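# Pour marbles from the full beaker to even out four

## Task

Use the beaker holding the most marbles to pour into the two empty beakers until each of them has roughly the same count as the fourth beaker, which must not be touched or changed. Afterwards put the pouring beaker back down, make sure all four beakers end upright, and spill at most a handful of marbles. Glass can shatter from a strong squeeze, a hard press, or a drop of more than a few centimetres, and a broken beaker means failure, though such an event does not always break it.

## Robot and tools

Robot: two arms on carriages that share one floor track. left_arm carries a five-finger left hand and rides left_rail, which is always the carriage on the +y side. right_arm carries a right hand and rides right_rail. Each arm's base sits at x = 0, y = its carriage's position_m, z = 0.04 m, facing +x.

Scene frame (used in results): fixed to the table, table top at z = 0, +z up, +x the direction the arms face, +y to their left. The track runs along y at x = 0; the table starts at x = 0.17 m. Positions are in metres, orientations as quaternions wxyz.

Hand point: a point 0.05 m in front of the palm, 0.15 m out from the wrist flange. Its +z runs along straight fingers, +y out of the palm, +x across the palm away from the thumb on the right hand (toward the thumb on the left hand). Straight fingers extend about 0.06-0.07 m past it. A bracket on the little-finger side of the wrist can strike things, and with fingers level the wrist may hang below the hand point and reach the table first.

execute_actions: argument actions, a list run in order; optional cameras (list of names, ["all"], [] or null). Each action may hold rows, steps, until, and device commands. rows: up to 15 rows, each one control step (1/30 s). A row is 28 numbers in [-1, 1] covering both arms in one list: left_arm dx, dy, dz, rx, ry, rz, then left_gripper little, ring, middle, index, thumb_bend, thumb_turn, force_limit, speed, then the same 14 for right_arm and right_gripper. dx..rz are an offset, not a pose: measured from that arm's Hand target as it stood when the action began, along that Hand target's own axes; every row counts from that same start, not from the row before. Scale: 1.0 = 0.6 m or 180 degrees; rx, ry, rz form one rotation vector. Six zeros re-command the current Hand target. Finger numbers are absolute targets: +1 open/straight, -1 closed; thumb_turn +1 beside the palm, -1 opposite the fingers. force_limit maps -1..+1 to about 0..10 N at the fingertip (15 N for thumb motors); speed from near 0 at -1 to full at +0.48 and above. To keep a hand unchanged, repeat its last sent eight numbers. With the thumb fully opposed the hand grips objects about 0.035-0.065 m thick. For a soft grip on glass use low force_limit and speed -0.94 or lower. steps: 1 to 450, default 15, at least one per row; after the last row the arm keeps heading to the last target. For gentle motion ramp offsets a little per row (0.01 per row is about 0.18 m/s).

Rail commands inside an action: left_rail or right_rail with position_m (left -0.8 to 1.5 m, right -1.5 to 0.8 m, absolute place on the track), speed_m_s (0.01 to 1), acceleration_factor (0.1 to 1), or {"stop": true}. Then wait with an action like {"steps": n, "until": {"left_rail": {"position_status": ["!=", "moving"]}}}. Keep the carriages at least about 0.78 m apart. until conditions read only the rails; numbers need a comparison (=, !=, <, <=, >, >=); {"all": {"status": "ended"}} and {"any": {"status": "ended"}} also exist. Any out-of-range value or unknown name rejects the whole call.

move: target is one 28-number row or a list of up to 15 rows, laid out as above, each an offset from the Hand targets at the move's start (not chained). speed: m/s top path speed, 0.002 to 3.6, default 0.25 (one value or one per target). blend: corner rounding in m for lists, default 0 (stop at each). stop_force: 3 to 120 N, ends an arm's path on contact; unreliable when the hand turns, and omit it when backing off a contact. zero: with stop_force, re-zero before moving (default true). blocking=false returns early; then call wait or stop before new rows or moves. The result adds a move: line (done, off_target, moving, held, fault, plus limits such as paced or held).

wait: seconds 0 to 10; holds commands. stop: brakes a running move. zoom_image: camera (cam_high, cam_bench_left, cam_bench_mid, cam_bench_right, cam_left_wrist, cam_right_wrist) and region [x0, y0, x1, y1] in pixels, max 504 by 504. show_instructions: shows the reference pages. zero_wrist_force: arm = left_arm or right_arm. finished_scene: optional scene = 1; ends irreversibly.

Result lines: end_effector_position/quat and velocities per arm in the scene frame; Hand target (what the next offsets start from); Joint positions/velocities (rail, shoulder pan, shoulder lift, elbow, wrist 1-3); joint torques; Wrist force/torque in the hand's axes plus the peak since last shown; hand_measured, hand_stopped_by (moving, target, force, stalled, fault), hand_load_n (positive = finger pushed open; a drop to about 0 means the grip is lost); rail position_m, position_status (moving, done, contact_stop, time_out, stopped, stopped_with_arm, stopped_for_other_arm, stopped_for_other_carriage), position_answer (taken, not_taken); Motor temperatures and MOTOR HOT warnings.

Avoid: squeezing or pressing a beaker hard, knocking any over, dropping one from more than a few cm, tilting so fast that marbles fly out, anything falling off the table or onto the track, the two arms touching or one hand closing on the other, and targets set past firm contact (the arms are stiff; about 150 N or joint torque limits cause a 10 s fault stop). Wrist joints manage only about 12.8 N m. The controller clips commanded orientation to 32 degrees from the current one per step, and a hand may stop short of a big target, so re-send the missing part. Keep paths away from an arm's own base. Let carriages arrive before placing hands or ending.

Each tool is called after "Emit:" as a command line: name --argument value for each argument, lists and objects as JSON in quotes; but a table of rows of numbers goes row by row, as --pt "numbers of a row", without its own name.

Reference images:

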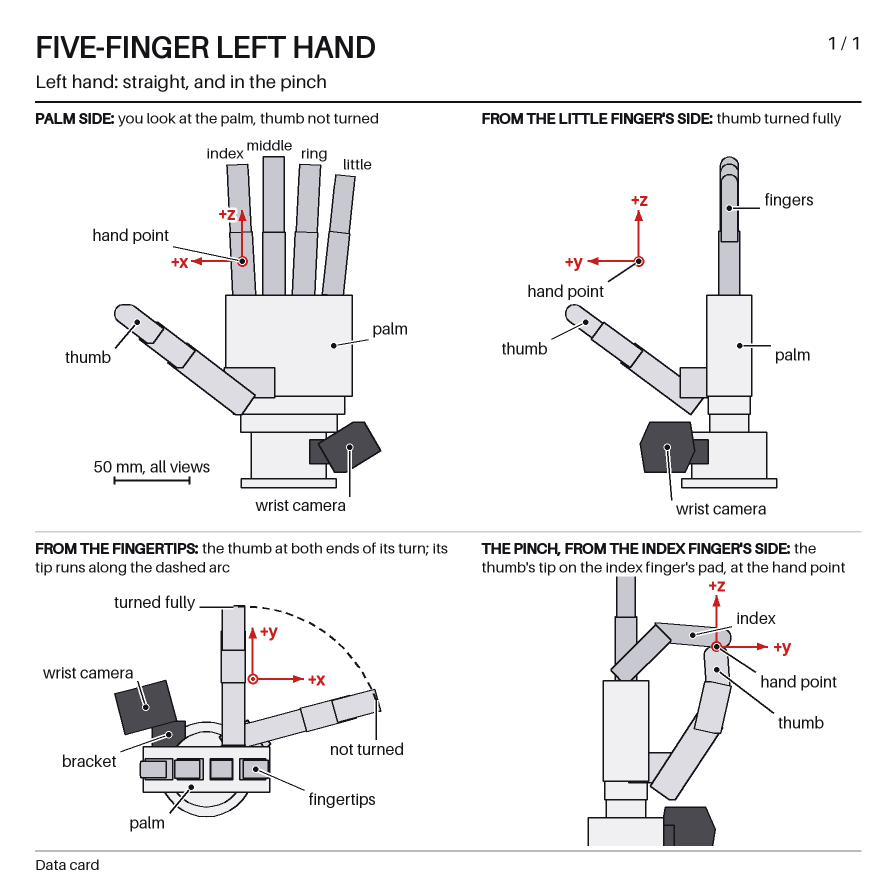

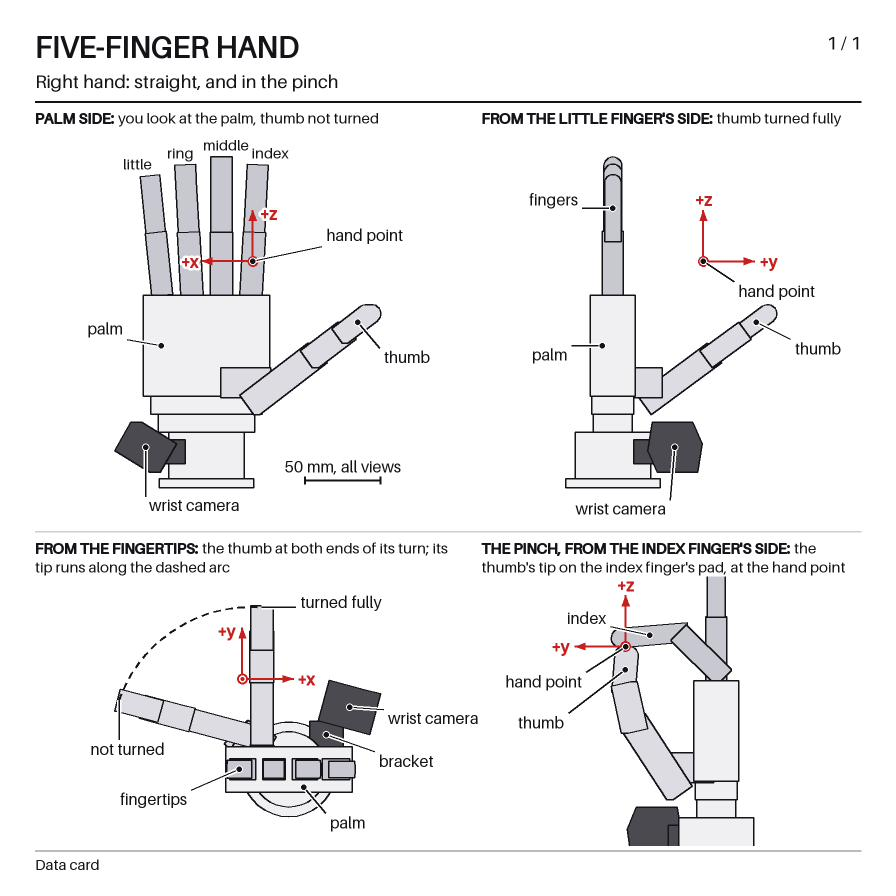

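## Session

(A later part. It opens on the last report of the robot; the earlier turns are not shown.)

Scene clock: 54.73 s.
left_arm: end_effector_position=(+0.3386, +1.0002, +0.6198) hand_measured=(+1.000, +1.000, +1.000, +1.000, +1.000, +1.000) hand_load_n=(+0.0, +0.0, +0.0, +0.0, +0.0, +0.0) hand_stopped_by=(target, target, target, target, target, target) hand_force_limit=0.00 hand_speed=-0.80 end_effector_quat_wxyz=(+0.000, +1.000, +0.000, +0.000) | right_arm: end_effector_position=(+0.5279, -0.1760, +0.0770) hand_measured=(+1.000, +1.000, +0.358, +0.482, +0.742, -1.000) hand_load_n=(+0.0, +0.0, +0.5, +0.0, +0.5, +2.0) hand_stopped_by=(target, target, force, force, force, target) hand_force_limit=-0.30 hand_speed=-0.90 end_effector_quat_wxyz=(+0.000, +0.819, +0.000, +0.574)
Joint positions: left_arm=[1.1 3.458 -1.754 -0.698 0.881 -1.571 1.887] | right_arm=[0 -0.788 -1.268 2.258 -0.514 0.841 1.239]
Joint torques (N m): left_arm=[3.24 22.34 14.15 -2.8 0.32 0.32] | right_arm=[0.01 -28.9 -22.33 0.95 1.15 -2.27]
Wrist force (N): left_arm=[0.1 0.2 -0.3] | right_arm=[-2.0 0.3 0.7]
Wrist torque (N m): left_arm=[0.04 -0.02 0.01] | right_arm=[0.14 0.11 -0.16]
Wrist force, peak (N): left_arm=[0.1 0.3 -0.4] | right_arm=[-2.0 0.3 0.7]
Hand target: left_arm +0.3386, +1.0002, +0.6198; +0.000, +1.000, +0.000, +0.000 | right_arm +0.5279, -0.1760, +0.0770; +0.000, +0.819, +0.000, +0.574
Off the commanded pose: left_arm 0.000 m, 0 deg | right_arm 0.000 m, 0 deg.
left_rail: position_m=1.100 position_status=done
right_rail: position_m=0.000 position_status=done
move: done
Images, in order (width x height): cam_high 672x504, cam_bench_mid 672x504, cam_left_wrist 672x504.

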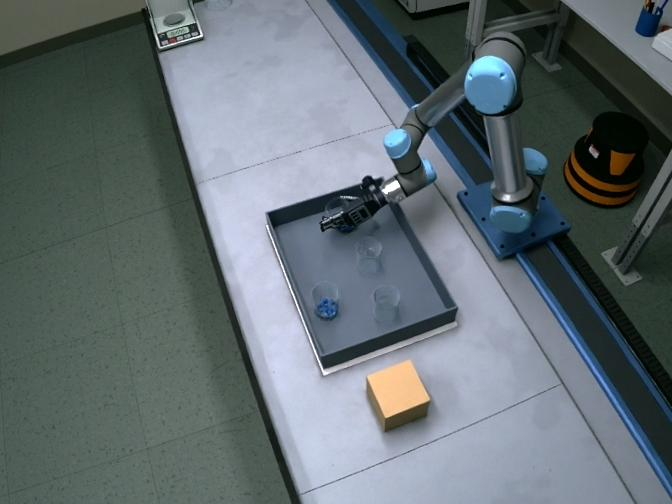

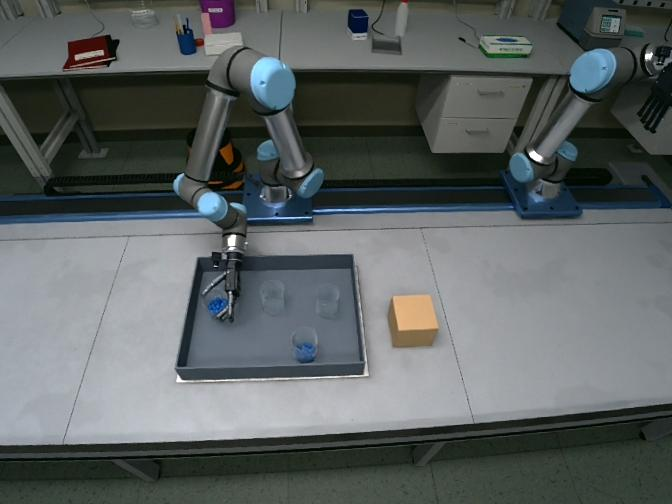

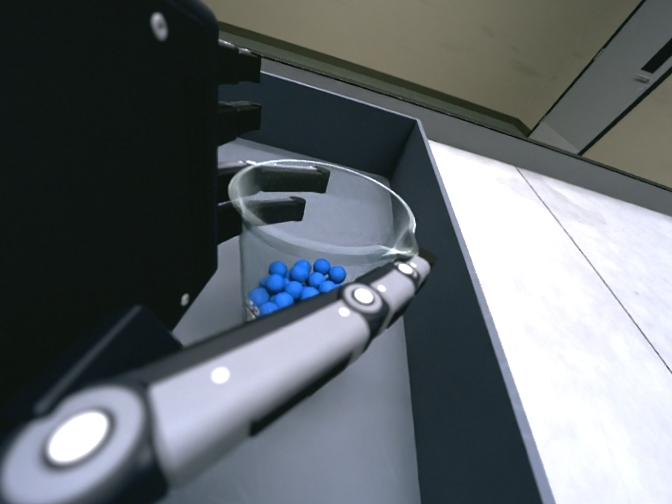

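Emit:
execute_actions --actions '[{"rows": [[0,0,0,0,0,0,1,1,1,1,1,1,0.0,-0.8,0,0,0,0,0,0,1,1,1,1,1,-1,-0.3,-0.5]], "steps": 40}]' --cameras '["cam_bench_mid","cam_left_wrist"]'

Emit:
zoom_image --camera "cam_bench_mid" --region '[190, 265, 250, 325]'

Scene clock: 57.70 s.
left_arm: end_effector_position=(+0.3386, +1.0002, +0.6198) hand_measured=(+1.000, +1.000, +1.000, +1.000, +1.000, +1.000) hand_load_n=(+0.0, +0.0, +0.0, +0.0, +0.0, +0.0) hand_stopped_by=(target, target, target, target, target, target) hand_force_limit=0.00 hand_speed=-0.80 end_effector_quat_wxyz=(+0.000, +1.000, +0.000, +0.000) | right_arm: end_effector_position=(+0.5279, -0.1760, +0.0770) hand_measured=(+1.000, +1.000, +1.000, +1.000, +1.000, -1.000) hand_load_n=(+0.0, +0.0, +0.0, +0.0, +0.0, +0.5) hand_stopped_by=(target, target, target, target, target, target) hand_force_limit=-0.30 hand_speed=-0.50 end_effector_quat_wxyz=(+0.000, +0.819, +0.000, +0.574)
Joint positions: left_arm=[1.1 3.458 -1.754 -0.698 0.881 -1.571 1.887] | right_arm=[0 -0.788 -1.268 2.258 -0.514 0.841 1.239]
Joint torques (N m): left_arm=[3.12 20.79 14.41 -3.08 0.24 0.32] | right_arm=[-5.79 -22.72 -15.05 0.28 -2.69 -1.62]
Wrist force (N): left_arm=[0.1 0.0 -0.1] | right_arm=[0.3 0.1 -0.4]
Wrist torque (N m): left_arm=[0.01 -0.02 0.01] | right_arm=[0.12 0.04 -0.14]
Wrist force, peak (N): left_arm=[0.1 0.4 -0.5] | right_arm=[-2.4 0.1 0.7]
Hand target: left_arm +0.3386, +1.0002, +0.6198; +0.000, +1.000, +0.000, +0.000 | right_arm +0.5279, -0.1760, +0.0770; +0.000, +0.819, +0.000, +0.574
Off the commanded pose: left_arm 0.000 m, 0 deg | right_arm 0.000 m, 0 deg.
left_rail: position_m=1.100 position_status=done
right_rail: position_m=0.000 position_status=done
Images, in order (width x height): cam_bench_mid 672x504, cam_left_wrist 672x504.

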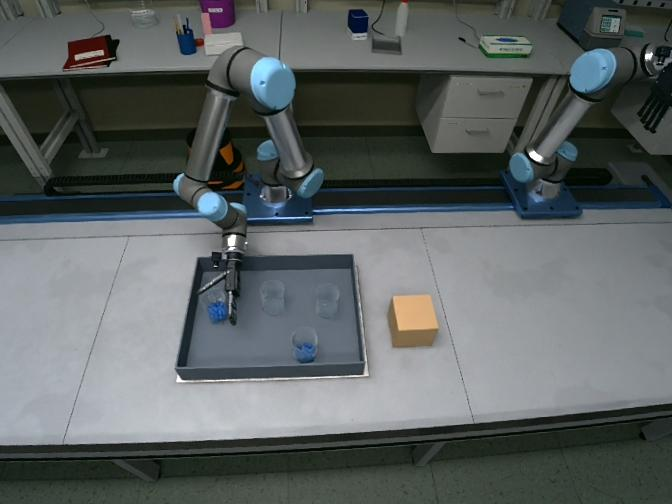

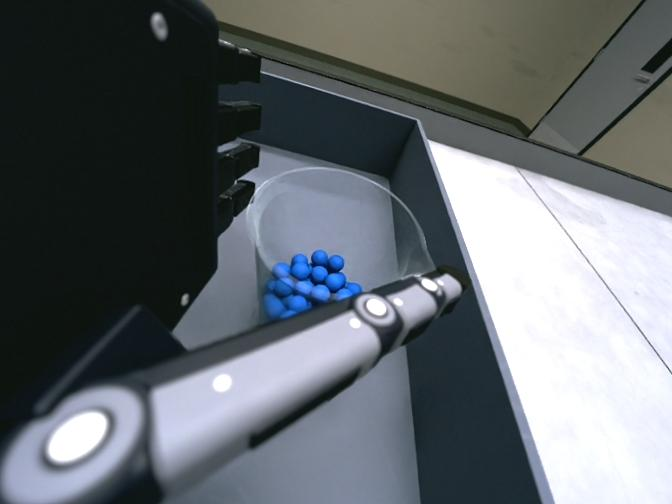

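Scaled by 8.400.

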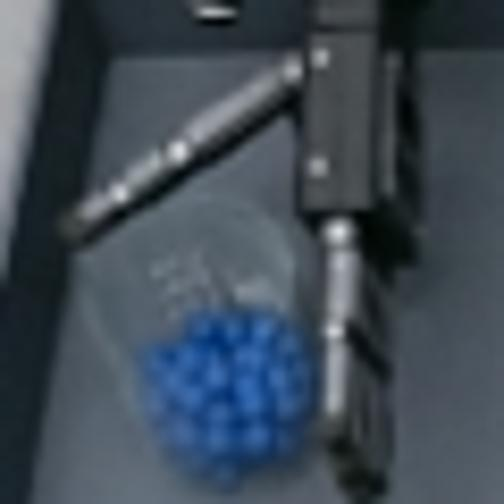

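Emit:
move --pt "0 0 0 0 0 0 1 1 1 1 1 1 0.0 -0.8 -0.0046 0 -0.0125 0 0 0 1 1 1 1 1 -1 -0.3 -0.5" --pt "0 0 0 0 0 0 1 1 1 1 1 1 0.0 -0.8 -0.0625 0 0.0086 0 0 0 1 1 1 1 1 -1 -0.3 -0.5" --speed 0.06 --stop_force 4 --cameras '["cam_bench_mid","cam_left_wrist"]'

Emit:
zoom_image --camera "cam_left_wrist" --region '[200, 80, 500, 380]'

Scene clock: 59.87 s.
left_arm: end_effector_position=(+0.3386, +1.0002, +0.6198) hand_measured=(+1.000, +1.000, +1.000, +1.000, +1.000, +1.000) hand_load_n=(+0.0, +0.0, +0.0, +0.0, +0.0, +0.0) hand_stopped_by=(target, target, target, target, target, target) hand_force_limit=0.00 hand_speed=-0.80 end_effector_quat_wxyz=(+0.000, +1.000, +0.000, +0.000) | right_arm: end_effector_position=(+0.5199, -0.1760, +0.0400) hand_measured=(+1.000, +1.000, +1.000, +1.000, +1.000, -1.000) hand_load_n=(+0.0, +0.0, +0.0, +0.0, +0.0, +0.5) hand_stopped_by=(target, target, target, target, target, target) hand_force_limit=-0.30 hand_speed=-0.50 end_effector_quat_wxyz=(+0.000, +0.819, +0.000, +0.574)
Joint positions: left_arm=[1.1 3.458 -1.754 -0.698 0.881 -1.571 1.887] | right_arm=[0 -0.808 -1.179 2.296 -0.632 0.824 1.227]
Joint torques (N m): left_arm=[3.41 18.95 14.79 -3.35 0.77 0.27] | right_arm=[10.44 -17.67 -1.11 -1.37 1.33 2.37]
Wrist force (N): left_arm=[0.1 0.0 -0.1] | right_arm=[0.4 0.2 -0.3]
Wrist torque (N m): left_arm=[0.01 -0.01 0.01] | right_arm=[0.14 0.08 -0.08]
Wrist force, peak (N): left_arm=[0.1 0.2 -0.4] | right_arm=[0.8 0.3 -0.8]
Hand target: left_arm +0.3386, +1.0002, +0.6198; +0.000, +1.000, +0.000, +0.000 | right_arm +0.5199, -0.1760, +0.0400; +0.000, +0.819, +0.000, +0.574
Off the commanded pose: left_arm 0.000 m, 0 deg | right_arm 0.000 m, 0 deg.
left_rail: position_m=1.100 position_status=done
right_rail: position_m=0.000 position_status=done
move: done
Images, in order (width x height): cam_bench_mid 672x504, cam_left_wrist 672x504.

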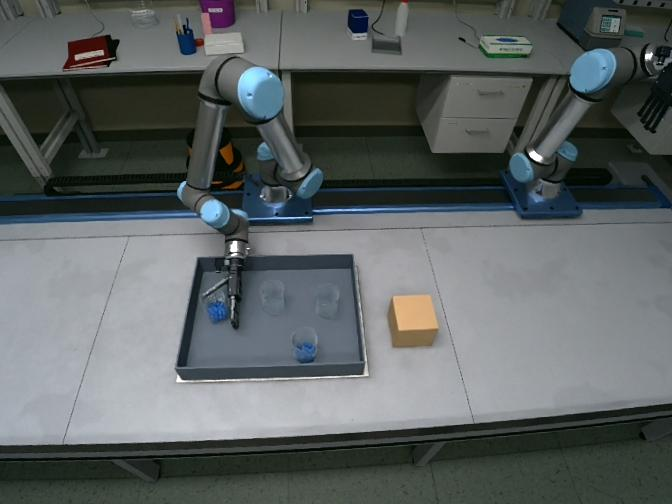

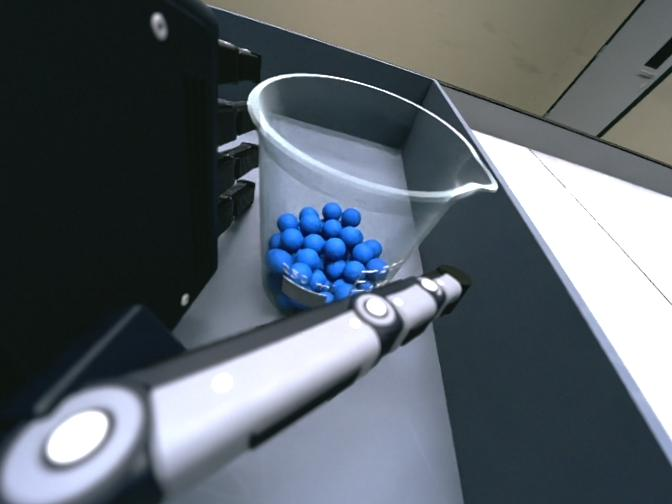

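Scaled by 1.680.

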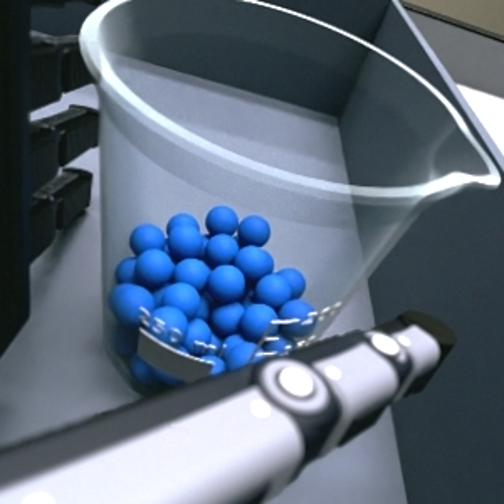

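Emit:
move --target '[0,0,0,0,0,0,1,1,1,1,1,1,0.0,-0.8,0.0148,0,0.0407,0,0,0,1,1,1,1,1,-1,-0.3,-0.5]' --speed 0.03 --stop_force 4 --cameras '["cam_bench_mid","cam_left_wrist"]'

Emit:
zoom_image --camera "cam_left_wrist" --region '[200, 80, 500, 380]'

Emit:
zoom_image --camera "cam_bench_mid" --region '[190, 265, 250, 325]'

Scene clock: 62.03 s.
left_arm: end_effector_position=(+0.3386, +1.0002, +0.6198) hand_measured=(+1.000, +1.000, +1.000, +1.000, +1.000, +1.000) hand_load_n=(+0.0, +0.0, +0.0, +0.0, +0.0, +0.0) hand_stopped_by=(target, target, target, target, target, target) hand_force_limit=0.00 hand_speed=-0.80 end_effector_quat_wxyz=(+0.000, +1.000, +0.000, +0.000) | right_arm: end_effector_position=(+0.5459, -0.1760, +0.0400) hand_measured=(+1.000, +1.000, +1.000, +1.000, +1.000, -1.000) hand_load_n=(+0.5, +0.0, +0.0, +0.0, +0.0, +0.0) hand_stopped_by=(target, target, target, target, target, target) hand_force_limit=-0.30 hand_speed=-0.50 end_effector_quat_wxyz=(+0.000, +0.819, +0.000, +0.574)
Joint positions: left_arm=[1.1 3.458 -1.754 -0.698 0.881 -1.571 1.887] | right_arm=[0 -0.747 -1.148 2.229 -0.621 0.878 1.264]
Joint torques (N m): left_arm=[2.89 20.65 14.93 -3.37 0.44 0.35] | right_arm=[10.12 -19.8 -17.87 1.17 1.46 2.51]
Wrist force (N): left_arm=[0.0 0.2 -0.2] | right_arm=[0.4 0.6 -0.7]
Wrist torque (N m): left_arm=[0.03 0.00 0.00] | right_arm=[0.14 0.08 -0.13]
Wrist force, peak (N): left_arm=[0.2 0.3 -0.4] | right_arm=[0.6 0.6 -0.9]
Hand target: left_arm +0.3386, +1.0002, +0.6198; +0.000, +1.000, +0.000, +0.000 | right_arm +0.5459, -0.1760, +0.0400; +0.000, +0.819, +0.000, +0.574
Off the commanded pose: left_arm 0.000 m, 0 deg | right_arm 0.000 m, 0 deg.
left_rail: position_m=1.100 position_status=done
right_rail: position_m=0.000 position_status=done
move: done
Images, in order (width x height): cam_bench_mid 672x504, cam_left_wrist 672x504.

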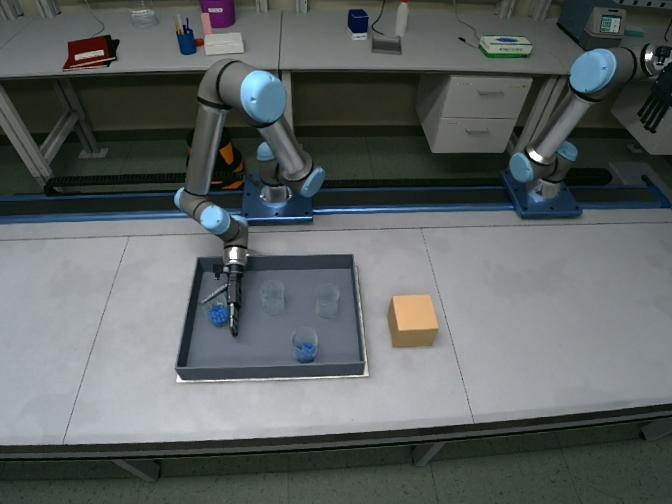

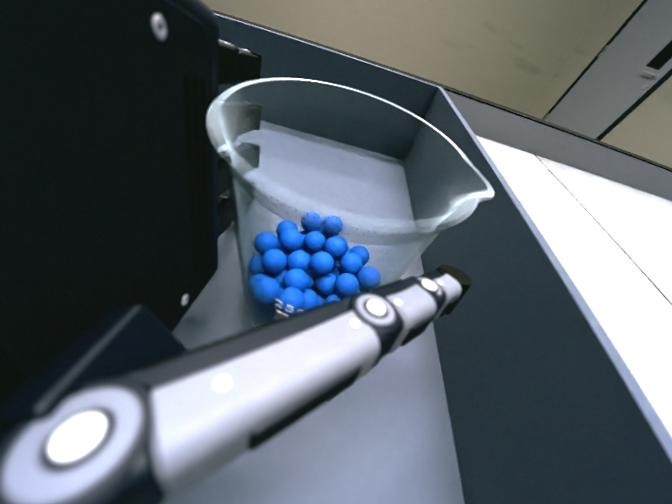

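Scaled by 1.680.

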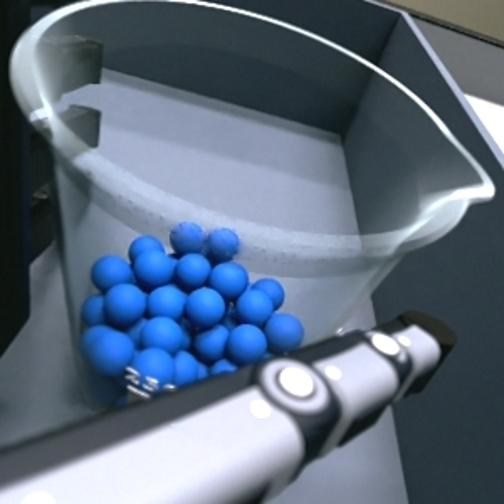

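Scaled by 8.400.

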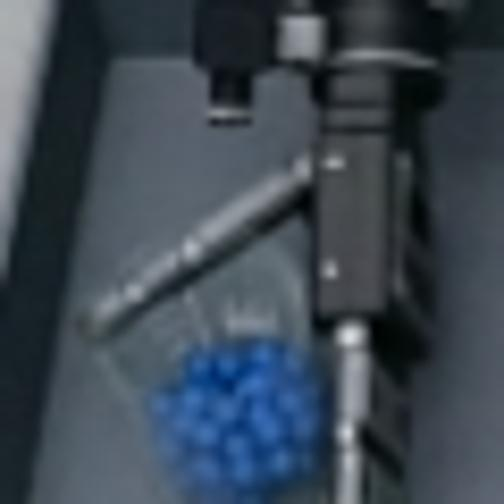

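Emit:
execute_actions --actions '[{"rows": [[0,0,0,0,0,0,1,1,1,1,1,1,0.0,-0.8,0,0,0,0,0,0,1,-0.6,-0.6,-0.6,1,-1,-0.4,-0.85]], "steps": 110}]' --cameras '["cam_bench_mid","cam_left_wrist"]'

Emit:
zoom_image --camera "cam_left_wrist" --region '[200, 80, 500, 380]'

Emit:
zoom_image --camera "cam_bench_mid" --region '[190, 265, 250, 325]'

Scene clock: 66.23 s.
left_arm: end_effector_position=(+0.3386, +1.0002, +0.6198) hand_measured=(+1.000, +1.000, +1.000, +1.000, +1.000, +1.000) hand_load_n=(+0.0, +0.0, +0.0, +0.0, +0.0, +0.0) hand_stopped_by=(target, target, target, target, target, target) hand_force_limit=0.00 hand_speed=-0.80 end_effector_quat_wxyz=(+0.000, +1.000, +0.000, +0.000) | right_arm: end_effector_position=(+0.5459, -0.1760, +0.0400) hand_measured=(+1.000, +0.030, +0.182, +0.334, +1.000, -1.000) hand_load_n=(+0.0, +6.0, +4.0, +0.5, +1.5, +2.0) hand_stopped_by=(target, force, force, force, target, target) hand_force_limit=-0.40 hand_speed=-0.85 end_effector_quat_wxyz=(+0.000, +0.819, +0.000, +0.574)
Joint positions: left_arm=[1.1 3.458 -1.754 -0.698 0.881 -1.571 1.887] | right_arm=[0 -0.747 -1.148 2.229 -0.621 0.878 1.264]
Joint torques (N m): left_arm=[3.27 20.39 15.52 -3.26 0.44 0.37] | right_arm=[7.18 -23.14 -14.11 -0.57 -2.7 1.5]
Wrist force (N): left_arm=[0.1 -0.1 -0.3] | right_arm=[0.1 -0.1 0.4]
Wrist torque (N m): left_arm=[0.00 -0.02 0.02] | right_arm=[0.10 0.02 -0.13]
Wrist force, peak (N): left_arm=[0.1 0.3 -0.5] | right_arm=[0.4 0.7 -1.2]
Hand target: left_arm +0.3386, +1.0002, +0.6198; +0.000, +1.000, +0.000, +0.000 | right_arm +0.5459, -0.1760, +0.0400; +0.000, +0.819, +0.000, +0.574
Off the commanded pose: left_arm 0.000 m, 0 deg | right_arm 0.000 m, 0 deg.
left_rail: position_m=1.100 position_status=done
right_rail: position_m=0.000 position_status=done
Images, in order (width x height): cam_bench_mid 672x504, cam_left_wrist 672x504.

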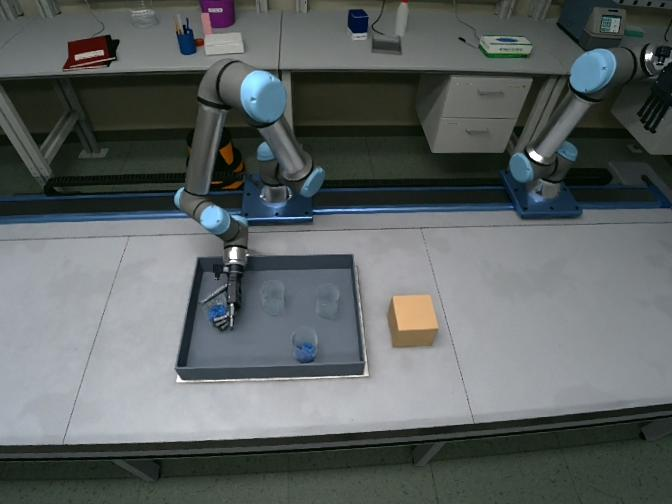

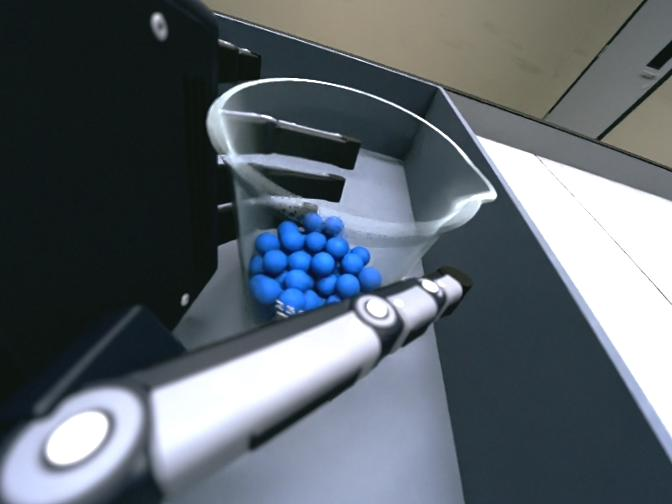

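Scaled by 1.680.

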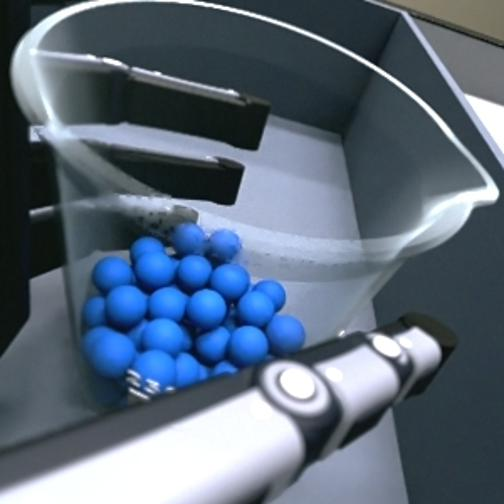

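Scaled by 8.400.

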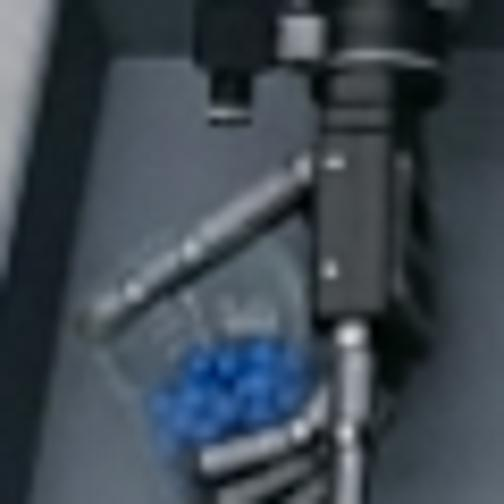

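Emit:
execute_actions --actions '[{"rows": [[0,0,0,0,0,0,1,1,1,1,1,1,0.0,-0.8,0,0,0,0,0,0,1,-0.6,-0.6,-0.7,0.2,-1,-0.2,-0.85]], "steps": 60}]' --cameras '["cam_left_wrist"]'

Scene clock: 68.67 s.
left_arm: end_effector_position=(+0.3386, +1.0002, +0.6198) hand_measured=(+1.000, +1.000, +1.000, +1.000, +1.000, +1.000) hand_load_n=(+0.0, +0.0, +0.0, +0.0, +0.0, +0.0) hand_stopped_by=(target, target, target, target, target, target) hand_force_limit=0.00 hand_speed=-0.80 end_effector_quat_wxyz=(+0.000, +1.000, +0.000, +0.000) | right_arm: end_effector_position=(+0.5459, -0.1760, +0.0400) hand_measured=(+1.000, +0.030, +0.182, +0.322, +0.992, -1.000) hand_load_n=(+0.0, +5.5, +3.5, +4.5, +6.0, +1.5) hand_stopped_by=(target, force, force, force, force, target) hand_force_limit=-0.20 hand_speed=-0.85 end_effector_quat_wxyz=(+0.000, +0.819, +0.000, +0.574)
Joint positions: left_arm=[1.1 3.458 -1.754 -0.698 0.881 -1.571 1.887] | right_arm=[0 -0.747 -1.148 2.229 -0.621 0.878 1.264]
Joint torques (N m): left_arm=[4.33 20.97 14.79 -3.24 0.6 0.4] | right_arm=[4.07 -26.23 -9.79 -0.64 -2.72 1.27]
Wrist force (N): left_arm=[0.1 0.3 0.0] | right_arm=[-0.8 0.2 0.2]
Wrist torque (N m): left_arm=[0.03 -0.01 0.00] | right_arm=[0.11 0.07 -0.11]
Wrist force, peak (N): left_arm=[0.4 0.2 -0.3] | right_arm=[-0.8 0.8 0.3]
Hand target: left_arm +0.3386, +1.0002, +0.6198; +0.000, +1.000, +0.000, +0.000 | right_arm +0.5459, -0.1760, +0.0400; +0.000, +0.819, +0.000, +0.574
Off the commanded pose: left_arm 0.000 m, 0 deg | right_arm 0.000 m, 0 deg.
left_rail: position_m=1.100 position_status=done
right_rail: position_m=0.000 position_status=done
Images, in order (width x height): cam_left_wrist 672x504.

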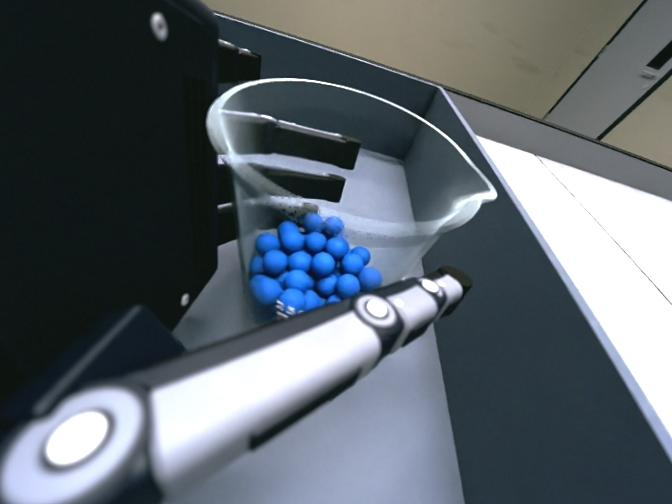

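Emit:
move --target '[0,0,0,0,0,0,1,1,1,1,1,1,0.0,-0.8,0.0313,0,-0.0114,0,0,0,1,-0.6,-0.6,-0.7,0.2,-1,-0.2,-0.85]' --speed 0.03 --cameras '["cam_bench_mid","cam_left_wrist"]'

Emit:
zoom_image --camera "cam_left_wrist" --region '[200, 80, 500, 380]'

Emit:
zoom_image --camera "cam_bench_mid" --region '[190, 265, 250, 325]'

Scene clock: 70.03 s.
left_arm: end_effector_position=(+0.3386, +1.0002, +0.6198) hand_measured=(+1.000, +1.000, +1.000, +1.000, +1.000, +1.000) hand_load_n=(+0.0, +0.0, -0.5, +0.0, +0.0, +0.0) hand_stopped_by=(target, target, target, target, target, target) hand_force_limit=0.00 hand_speed=-0.80 end_effector_quat_wxyz=(+0.000, +1.000, +0.000, +0.000) | right_arm: end_effector_position=(+0.5459, -0.1760, +0.0599) hand_measured=(+1.000, +0.030, +0.182, +0.322, +0.992, -1.000) hand_load_n=(+0.0, +5.0, +3.5, +4.5, +6.0, +2.0) hand_stopped_by=(target, force, force, force, force, target) hand_force_limit=-0.20 hand_speed=-0.85 end_effector_quat_wxyz=(+0.000, +0.819, +0.000, +0.574)
Joint positions: left_arm=[1.1 3.458 -1.754 -0.698 0.881 -1.571 1.887] | right_arm=[0 -0.747 -1.199 2.221 -0.562 0.878 1.264]
Joint torques (N m): left_arm=[4.7 21.48 14.95 -3.17 0.48 0.21] | right_arm=[7.16 -33.41 -20.18 1.04 -1.04 -0.43]
Wrist force (N): left_arm=[-0.1 0.2 -0.2] | right_arm=[-2.0 0.2 0.6]
Wrist torque (N m): left_arm=[0.04 0.03 -0.01] | right_arm=[0.14 0.11 -0.15]
Wrist force, peak (N): left_arm=[0.0 0.1 -0.5] | right_arm=[-2.3 0.3 0.8]
Hand target: left_arm +0.3386, +1.0002, +0.6198; +0.000, +1.000, +0.000, +0.000 | right_arm +0.5459, -0.1760, +0.0600; +0.000, +0.819, +0.000, +0.574
Off the commanded pose: left_arm 0.000 m, 0 deg | right_arm 0.000 m, 0 deg.
left_rail: position_m=1.100 position_status=done
right_rail: position_m=0.000 position_status=done
move: done
Images, in order (width x height): cam_bench_mid 672x504, cam_left_wrist 672x504.

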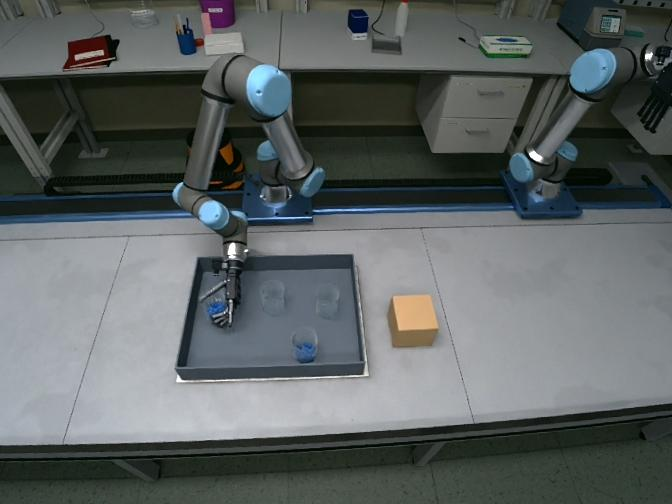

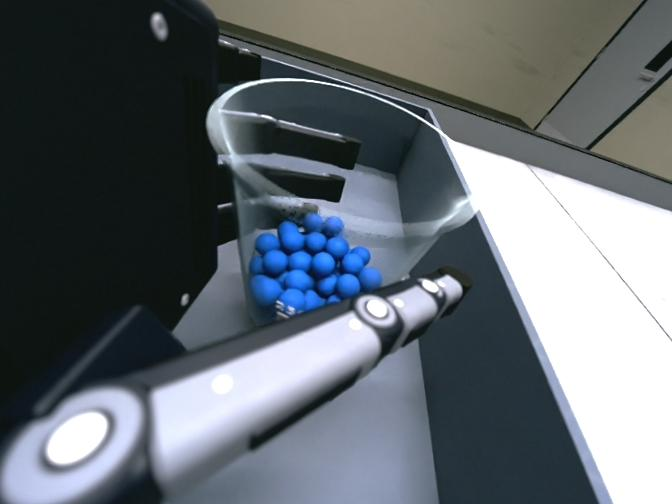

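Scaled by 1.680.

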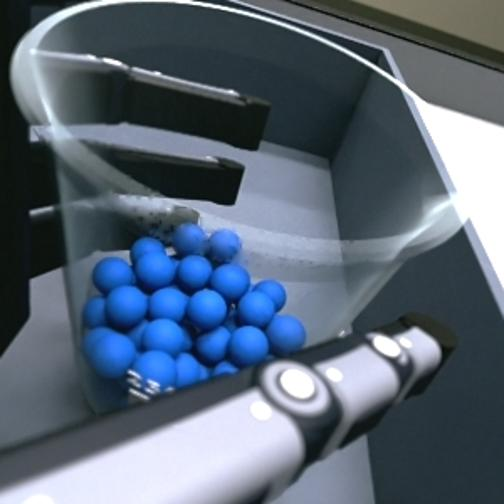

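Scaled by 8.400.

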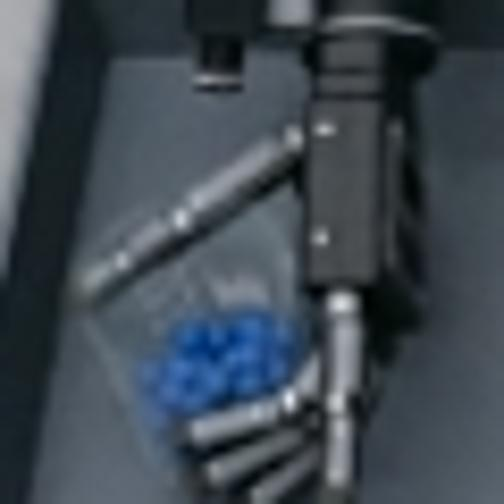

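Emit:
move --target '[0,0,0,0,0,0,1,1,1,1,1,1,0.0,-0.8,0.2977,0,-0.1083,0,0,0,1,-0.6,-0.6,-0.7,0.2,-1,-0.2,-0.85]' --speed 0.15 --cameras '["cam_left_wrist"]'

Emit:
execute_actions --actions '[{"right_rail": {"position_m": -0.35, "acceleration_factor": 0.3, "speed_m_s": 0.5}, "steps": 120, "until": {"right_rail": {"position_status": ["!=", "moving"]}}}, {"left_rail": {"position_m": 0.45, "acceleration_factor": 0.6}, "steps": 120, "until": {"left_rail": {"position_status": ["!=", "moving"]}}}]' --cameras '["all"]'

Scene clock: 73.90 s.
left_arm: end_effector_position=(+0.3386, +1.0002, +0.6198) hand_measured=(+1.000, +1.000, +1.000, +1.000, +1.000, +1.000) hand_load_n=(+0.0, +0.0, +0.0, +0.0, +0.0, +0.0) hand_stopped_by=(target, target, target, target, target, target) hand_force_limit=0.00 hand_speed=-0.80 end_effector_quat_wxyz=(+0.000, +1.000, +0.000, +0.000) | right_arm: end_effector_position=(+0.5460, -0.1760, +0.2500) hand_measured=(+1.000, +0.030, +0.182, +0.322, +0.992, -1.000) hand_load_n=(+0.0, +5.5, +3.5, +5.0, +6.0, +2.0) hand_stopped_by=(target, force, force, force, force, target) hand_force_limit=-0.20 hand_speed=-0.85 end_effector_quat_wxyz=(+0.000, +0.819, +0.000, +0.574)
Joint positions: left_arm=[1.1 3.458 -1.754 -0.698 0.881 -1.571 1.887] | right_arm=[0 -0.747 -1.554 2.012 0.002 0.878 1.264]
Joint torques (N m): left_arm=[3.07 21.7 14.53 -3.08 0.41 0.41] | right_arm=[-8.53 -24.99 -29.94 1.02 -2.95 -2.15]
Wrist force (N): left_arm=[0.0 0.1 -0.1] | right_arm=[-1.9 0.0 0.7]
Wrist torque (N m): left_arm=[0.02 -0.01 0.00] | right_arm=[0.10 0.07 -0.05]
Wrist force, peak (N): left_arm=[0.1 0.0 -0.6] | right_arm=[-3.2 0.3 0.9]
Hand target: left_arm +0.3386, +1.0002, +0.6198; +0.000, +1.000, +0.000, +0.000 | right_arm +0.5460, -0.1760, +0.2501; +0.000, +0.819, +0.000, +0.574
Off the commanded pose: left_arm 0.000 m, 0 deg | right_arm 0.000 m, 0 deg.
left_rail: position_m=1.100 position_status=done
right_rail: position_m=0.000 position_status=done
move: done
Images, in order (width x height): cam_left_wrist 672x504.

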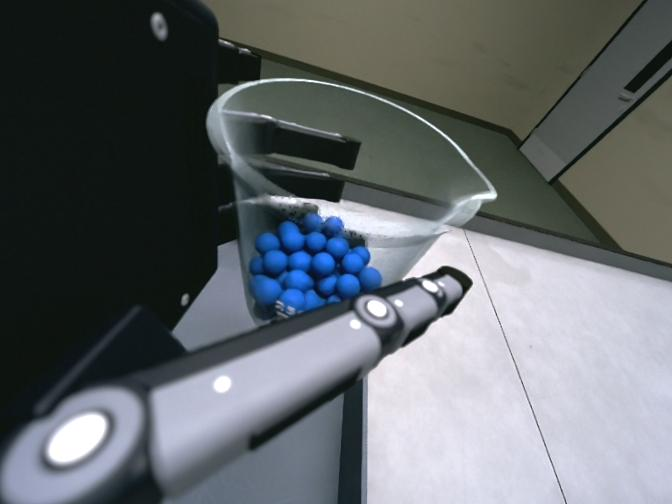

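Scene clock: 77.60 s.
left_arm: end_effector_position=(+0.3386, +0.3502, +0.6198) hand_measured=(+1.000, +1.000, +1.000, +1.000, +1.000, +1.000) hand_load_n=(+0.0, +0.0, +0.0, +0.0, +0.0, +0.0) hand_stopped_by=(target, target, target, target, target, target) hand_force_limit=0.00 hand_speed=-0.80 end_effector_quat_wxyz=(+0.000, +1.000, +0.000, +0.000) | right_arm: end_effector_position=(+0.5460, -0.5260, +0.2501) hand_measured=(+1.000, +0.030, +0.182, +0.322, +0.992, -1.000) hand_load_n=(+0.0, +5.0, +3.5, +4.5, +6.0, +2.0) hand_stopped_by=(target, force, force, force, force, target) hand_force_limit=-0.20 hand_speed=-0.85 end_effector_quat_wxyz=(+0.000, +0.819, +0.000, +0.574)
Joint positions: left_arm=[0.45 3.458 -1.754 -0.698 0.881 -1.571 1.887] | right_arm=[-0.35 -0.747 -1.554 2.012 0.003 0.878 1.264]
Joint torques (N m): left_arm=[4.14 20.66 15.21 -3.51 0.66 0.5] | right_arm=[5.84 -13.67 -19.13 -0.62 1.1 -2.24]
Wrist force (N): left_arm=[-0.1 0.0 -0.2] | right_arm=[-1.8 0.2 0.6]
Wrist torque (N m): left_arm=[0.01 0.01 0.00] | right_arm=[0.13 0.06 -0.04]
Wrist force, peak (N): left_arm=[-0.1 -1.4 0.0] | right_arm=[-2.1 0.6 1.0]
Hand target: left_arm +0.3386, +0.3502, +0.6198; +0.000, +1.000, +0.000, +0.000 | right_arm +0.5460, -0.5260, +0.2501; +0.000, +0.819, +0.000, +0.574
Off the commanded pose: left_arm 0.000 m, 0 deg | right_arm 0.000 m, 0 deg.
left_rail: position_m=0.450 position_status=done
right_rail: position_m=-0.350 speed_m_s=0.50 position_status=done

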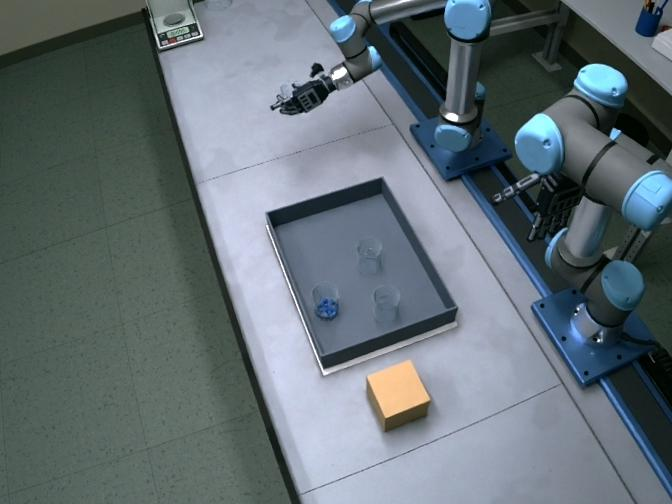

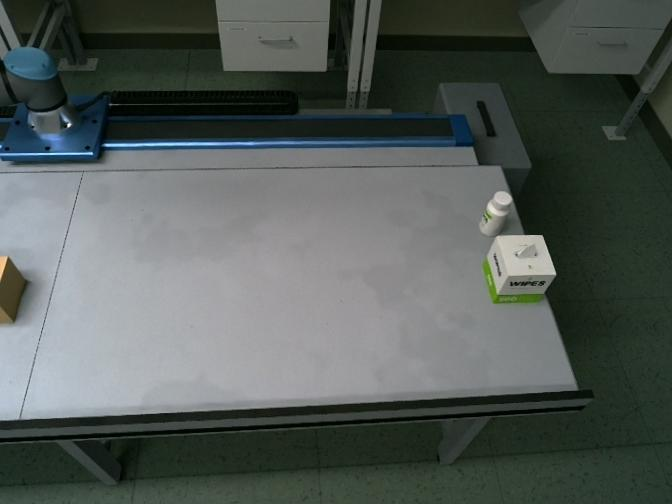

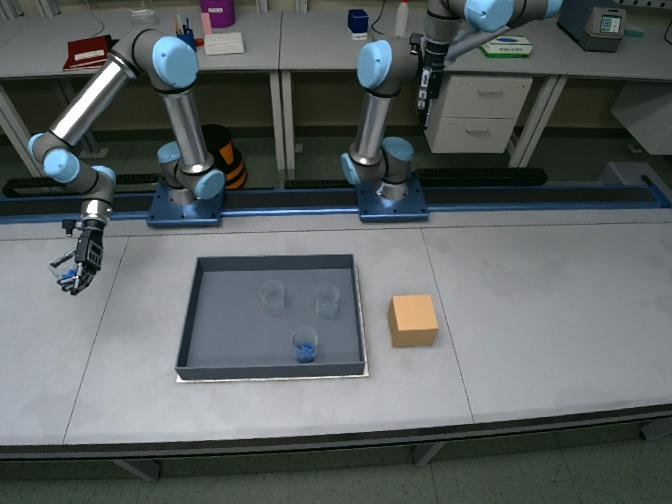

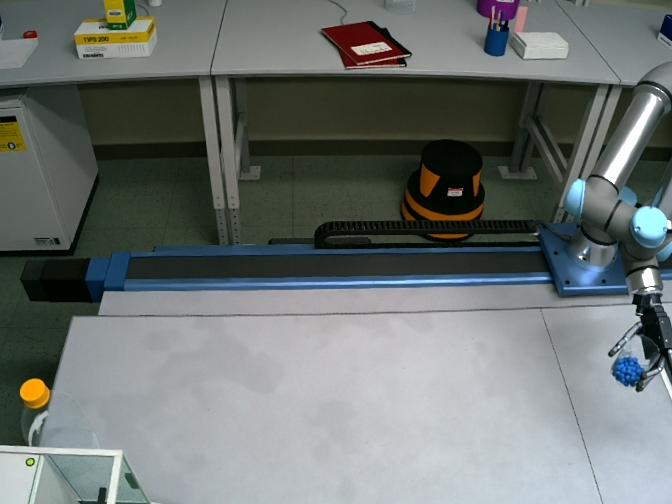

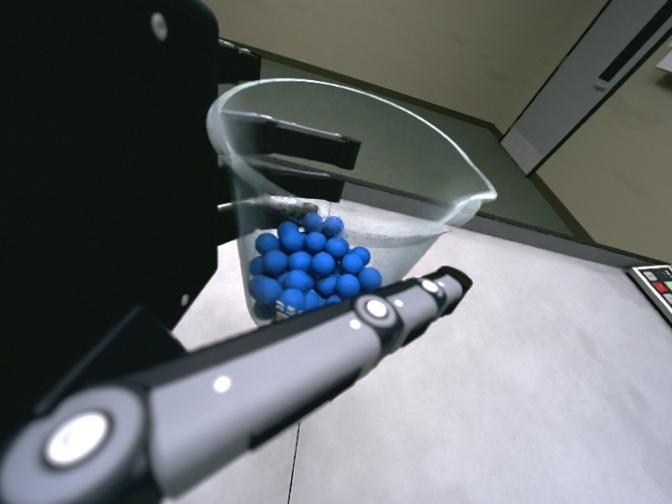

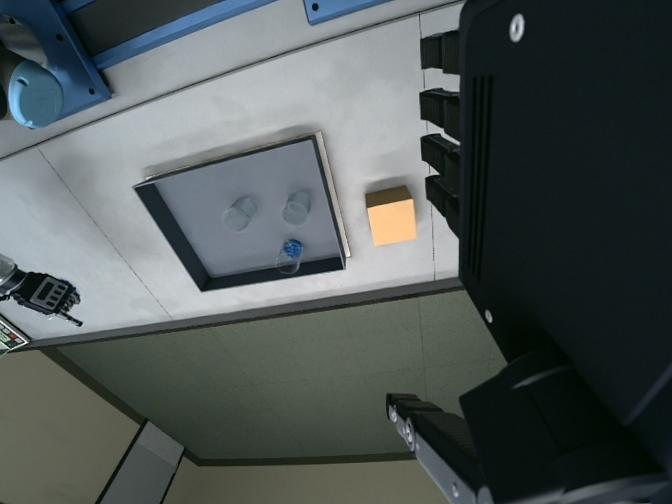

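Emit:
move --target '[0.4333,0.3167,0.675,0,0,0,1,1,1,1,1,1,0.0,-0.8,0,0,0,0,0,0,1,-0.6,-0.6,-0.7,0.2,-1,-0.2,-0.85]' --speed 0.3 --cameras '["cam_right_wrist","cam_bench_mid","cam_high"]'

Scene clock: 81.33 s.
left_arm: end_effector_position=(+0.5985, +0.1602, +0.2148) hand_measured=(+1.000, +1.000, +1.000, +1.000, +1.000, +1.000) hand_load_n=(+0.0, +0.0, +0.0, +0.0, +0.0, +0.0) hand_stopped_by=(target, target, target, target, target, target) hand_force_limit=0.00 hand_speed=-0.80 end_effector_quat_wxyz=(+0.000, +1.000, +0.000, +0.000) | right_arm: end_effector_position=(+0.5460, -0.5260, +0.2501) hand_measured=(+1.000, +0.030, +0.182, +0.322, +0.992, -1.000) hand_load_n=(+0.0, +5.0, +3.5, +4.5, +6.0, +2.0) hand_stopped_by=(target, force, force, force, force, target) hand_force_limit=-0.20 hand_speed=-0.85 end_effector_quat_wxyz=(+0.000, +0.819, +0.000, +0.574)
Joint positions: left_arm=[0.45 2.977 -2.376 -0.847 1.652 -1.571 1.406] | right_arm=[-0.35 -0.747 -1.554 2.012 0.002 0.878 1.264]
Joint torques (N m): left_arm=[-9.56 38.18 33.91 -4.39 -2.22 -2.5] | right_arm=[6.48 -13.18 -20.01 -1.24 1.27 -2.05]
Wrist force (N): left_arm=[-0.2 0.1 -0.3] | right_arm=[-1.8 0.0 0.6]
Wrist torque (N m): left_arm=[0.03 0.04 0.17] | right_arm=[0.11 0.06 -0.04]
Wrist force, peak (N): left_arm=[-0.9 -0.4 -1.4] | right_arm=[-2.3 0.1 0.9]
Hand target: left_arm +0.5986, +0.1602, +0.2148; +0.000, +1.000, +0.000, +0.000 | right_arm +0.5460, -0.5260, +0.2501; +0.000, +0.819, +0.000, +0.574
Off the commanded pose: left_arm 0.000 m, 0 deg | right_arm 0.000 m, 0 deg.
left_rail: position_m=0.450 position_status=done
right_rail: position_m=-0.350 speed_m_s=0.50 position_status=done
move: done
Images, in order (width x height): cam_high 672x504, cam_bench_mid 672x504, cam_right_wrist 672x504.

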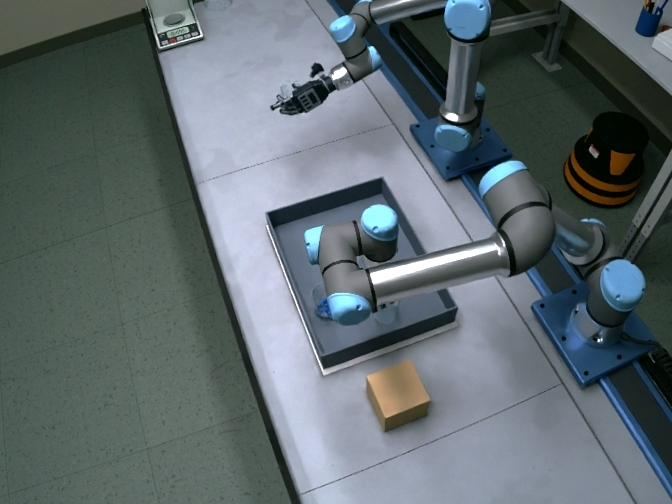

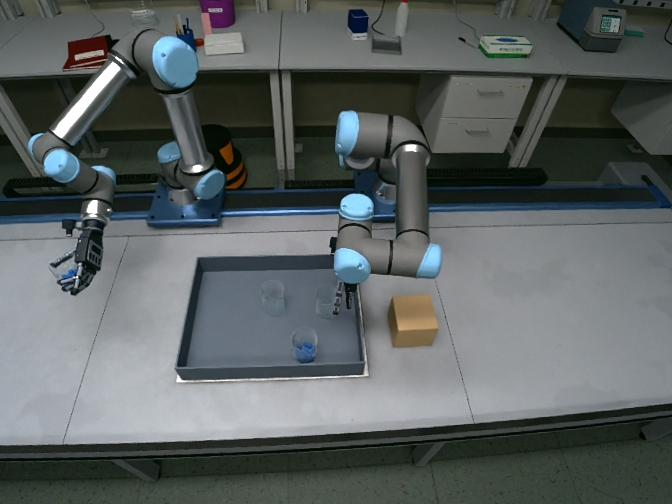

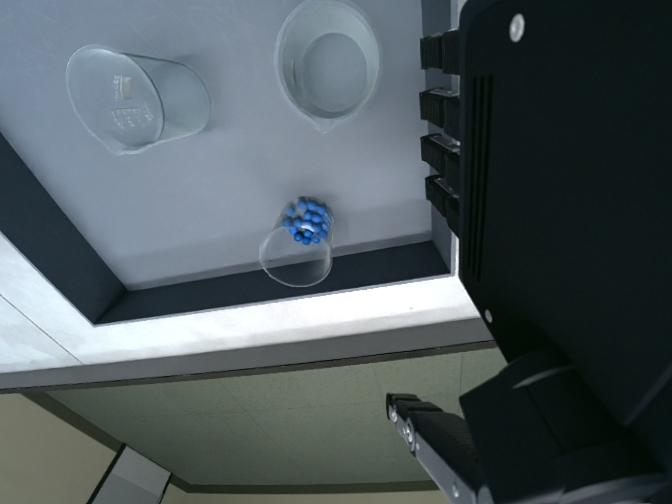

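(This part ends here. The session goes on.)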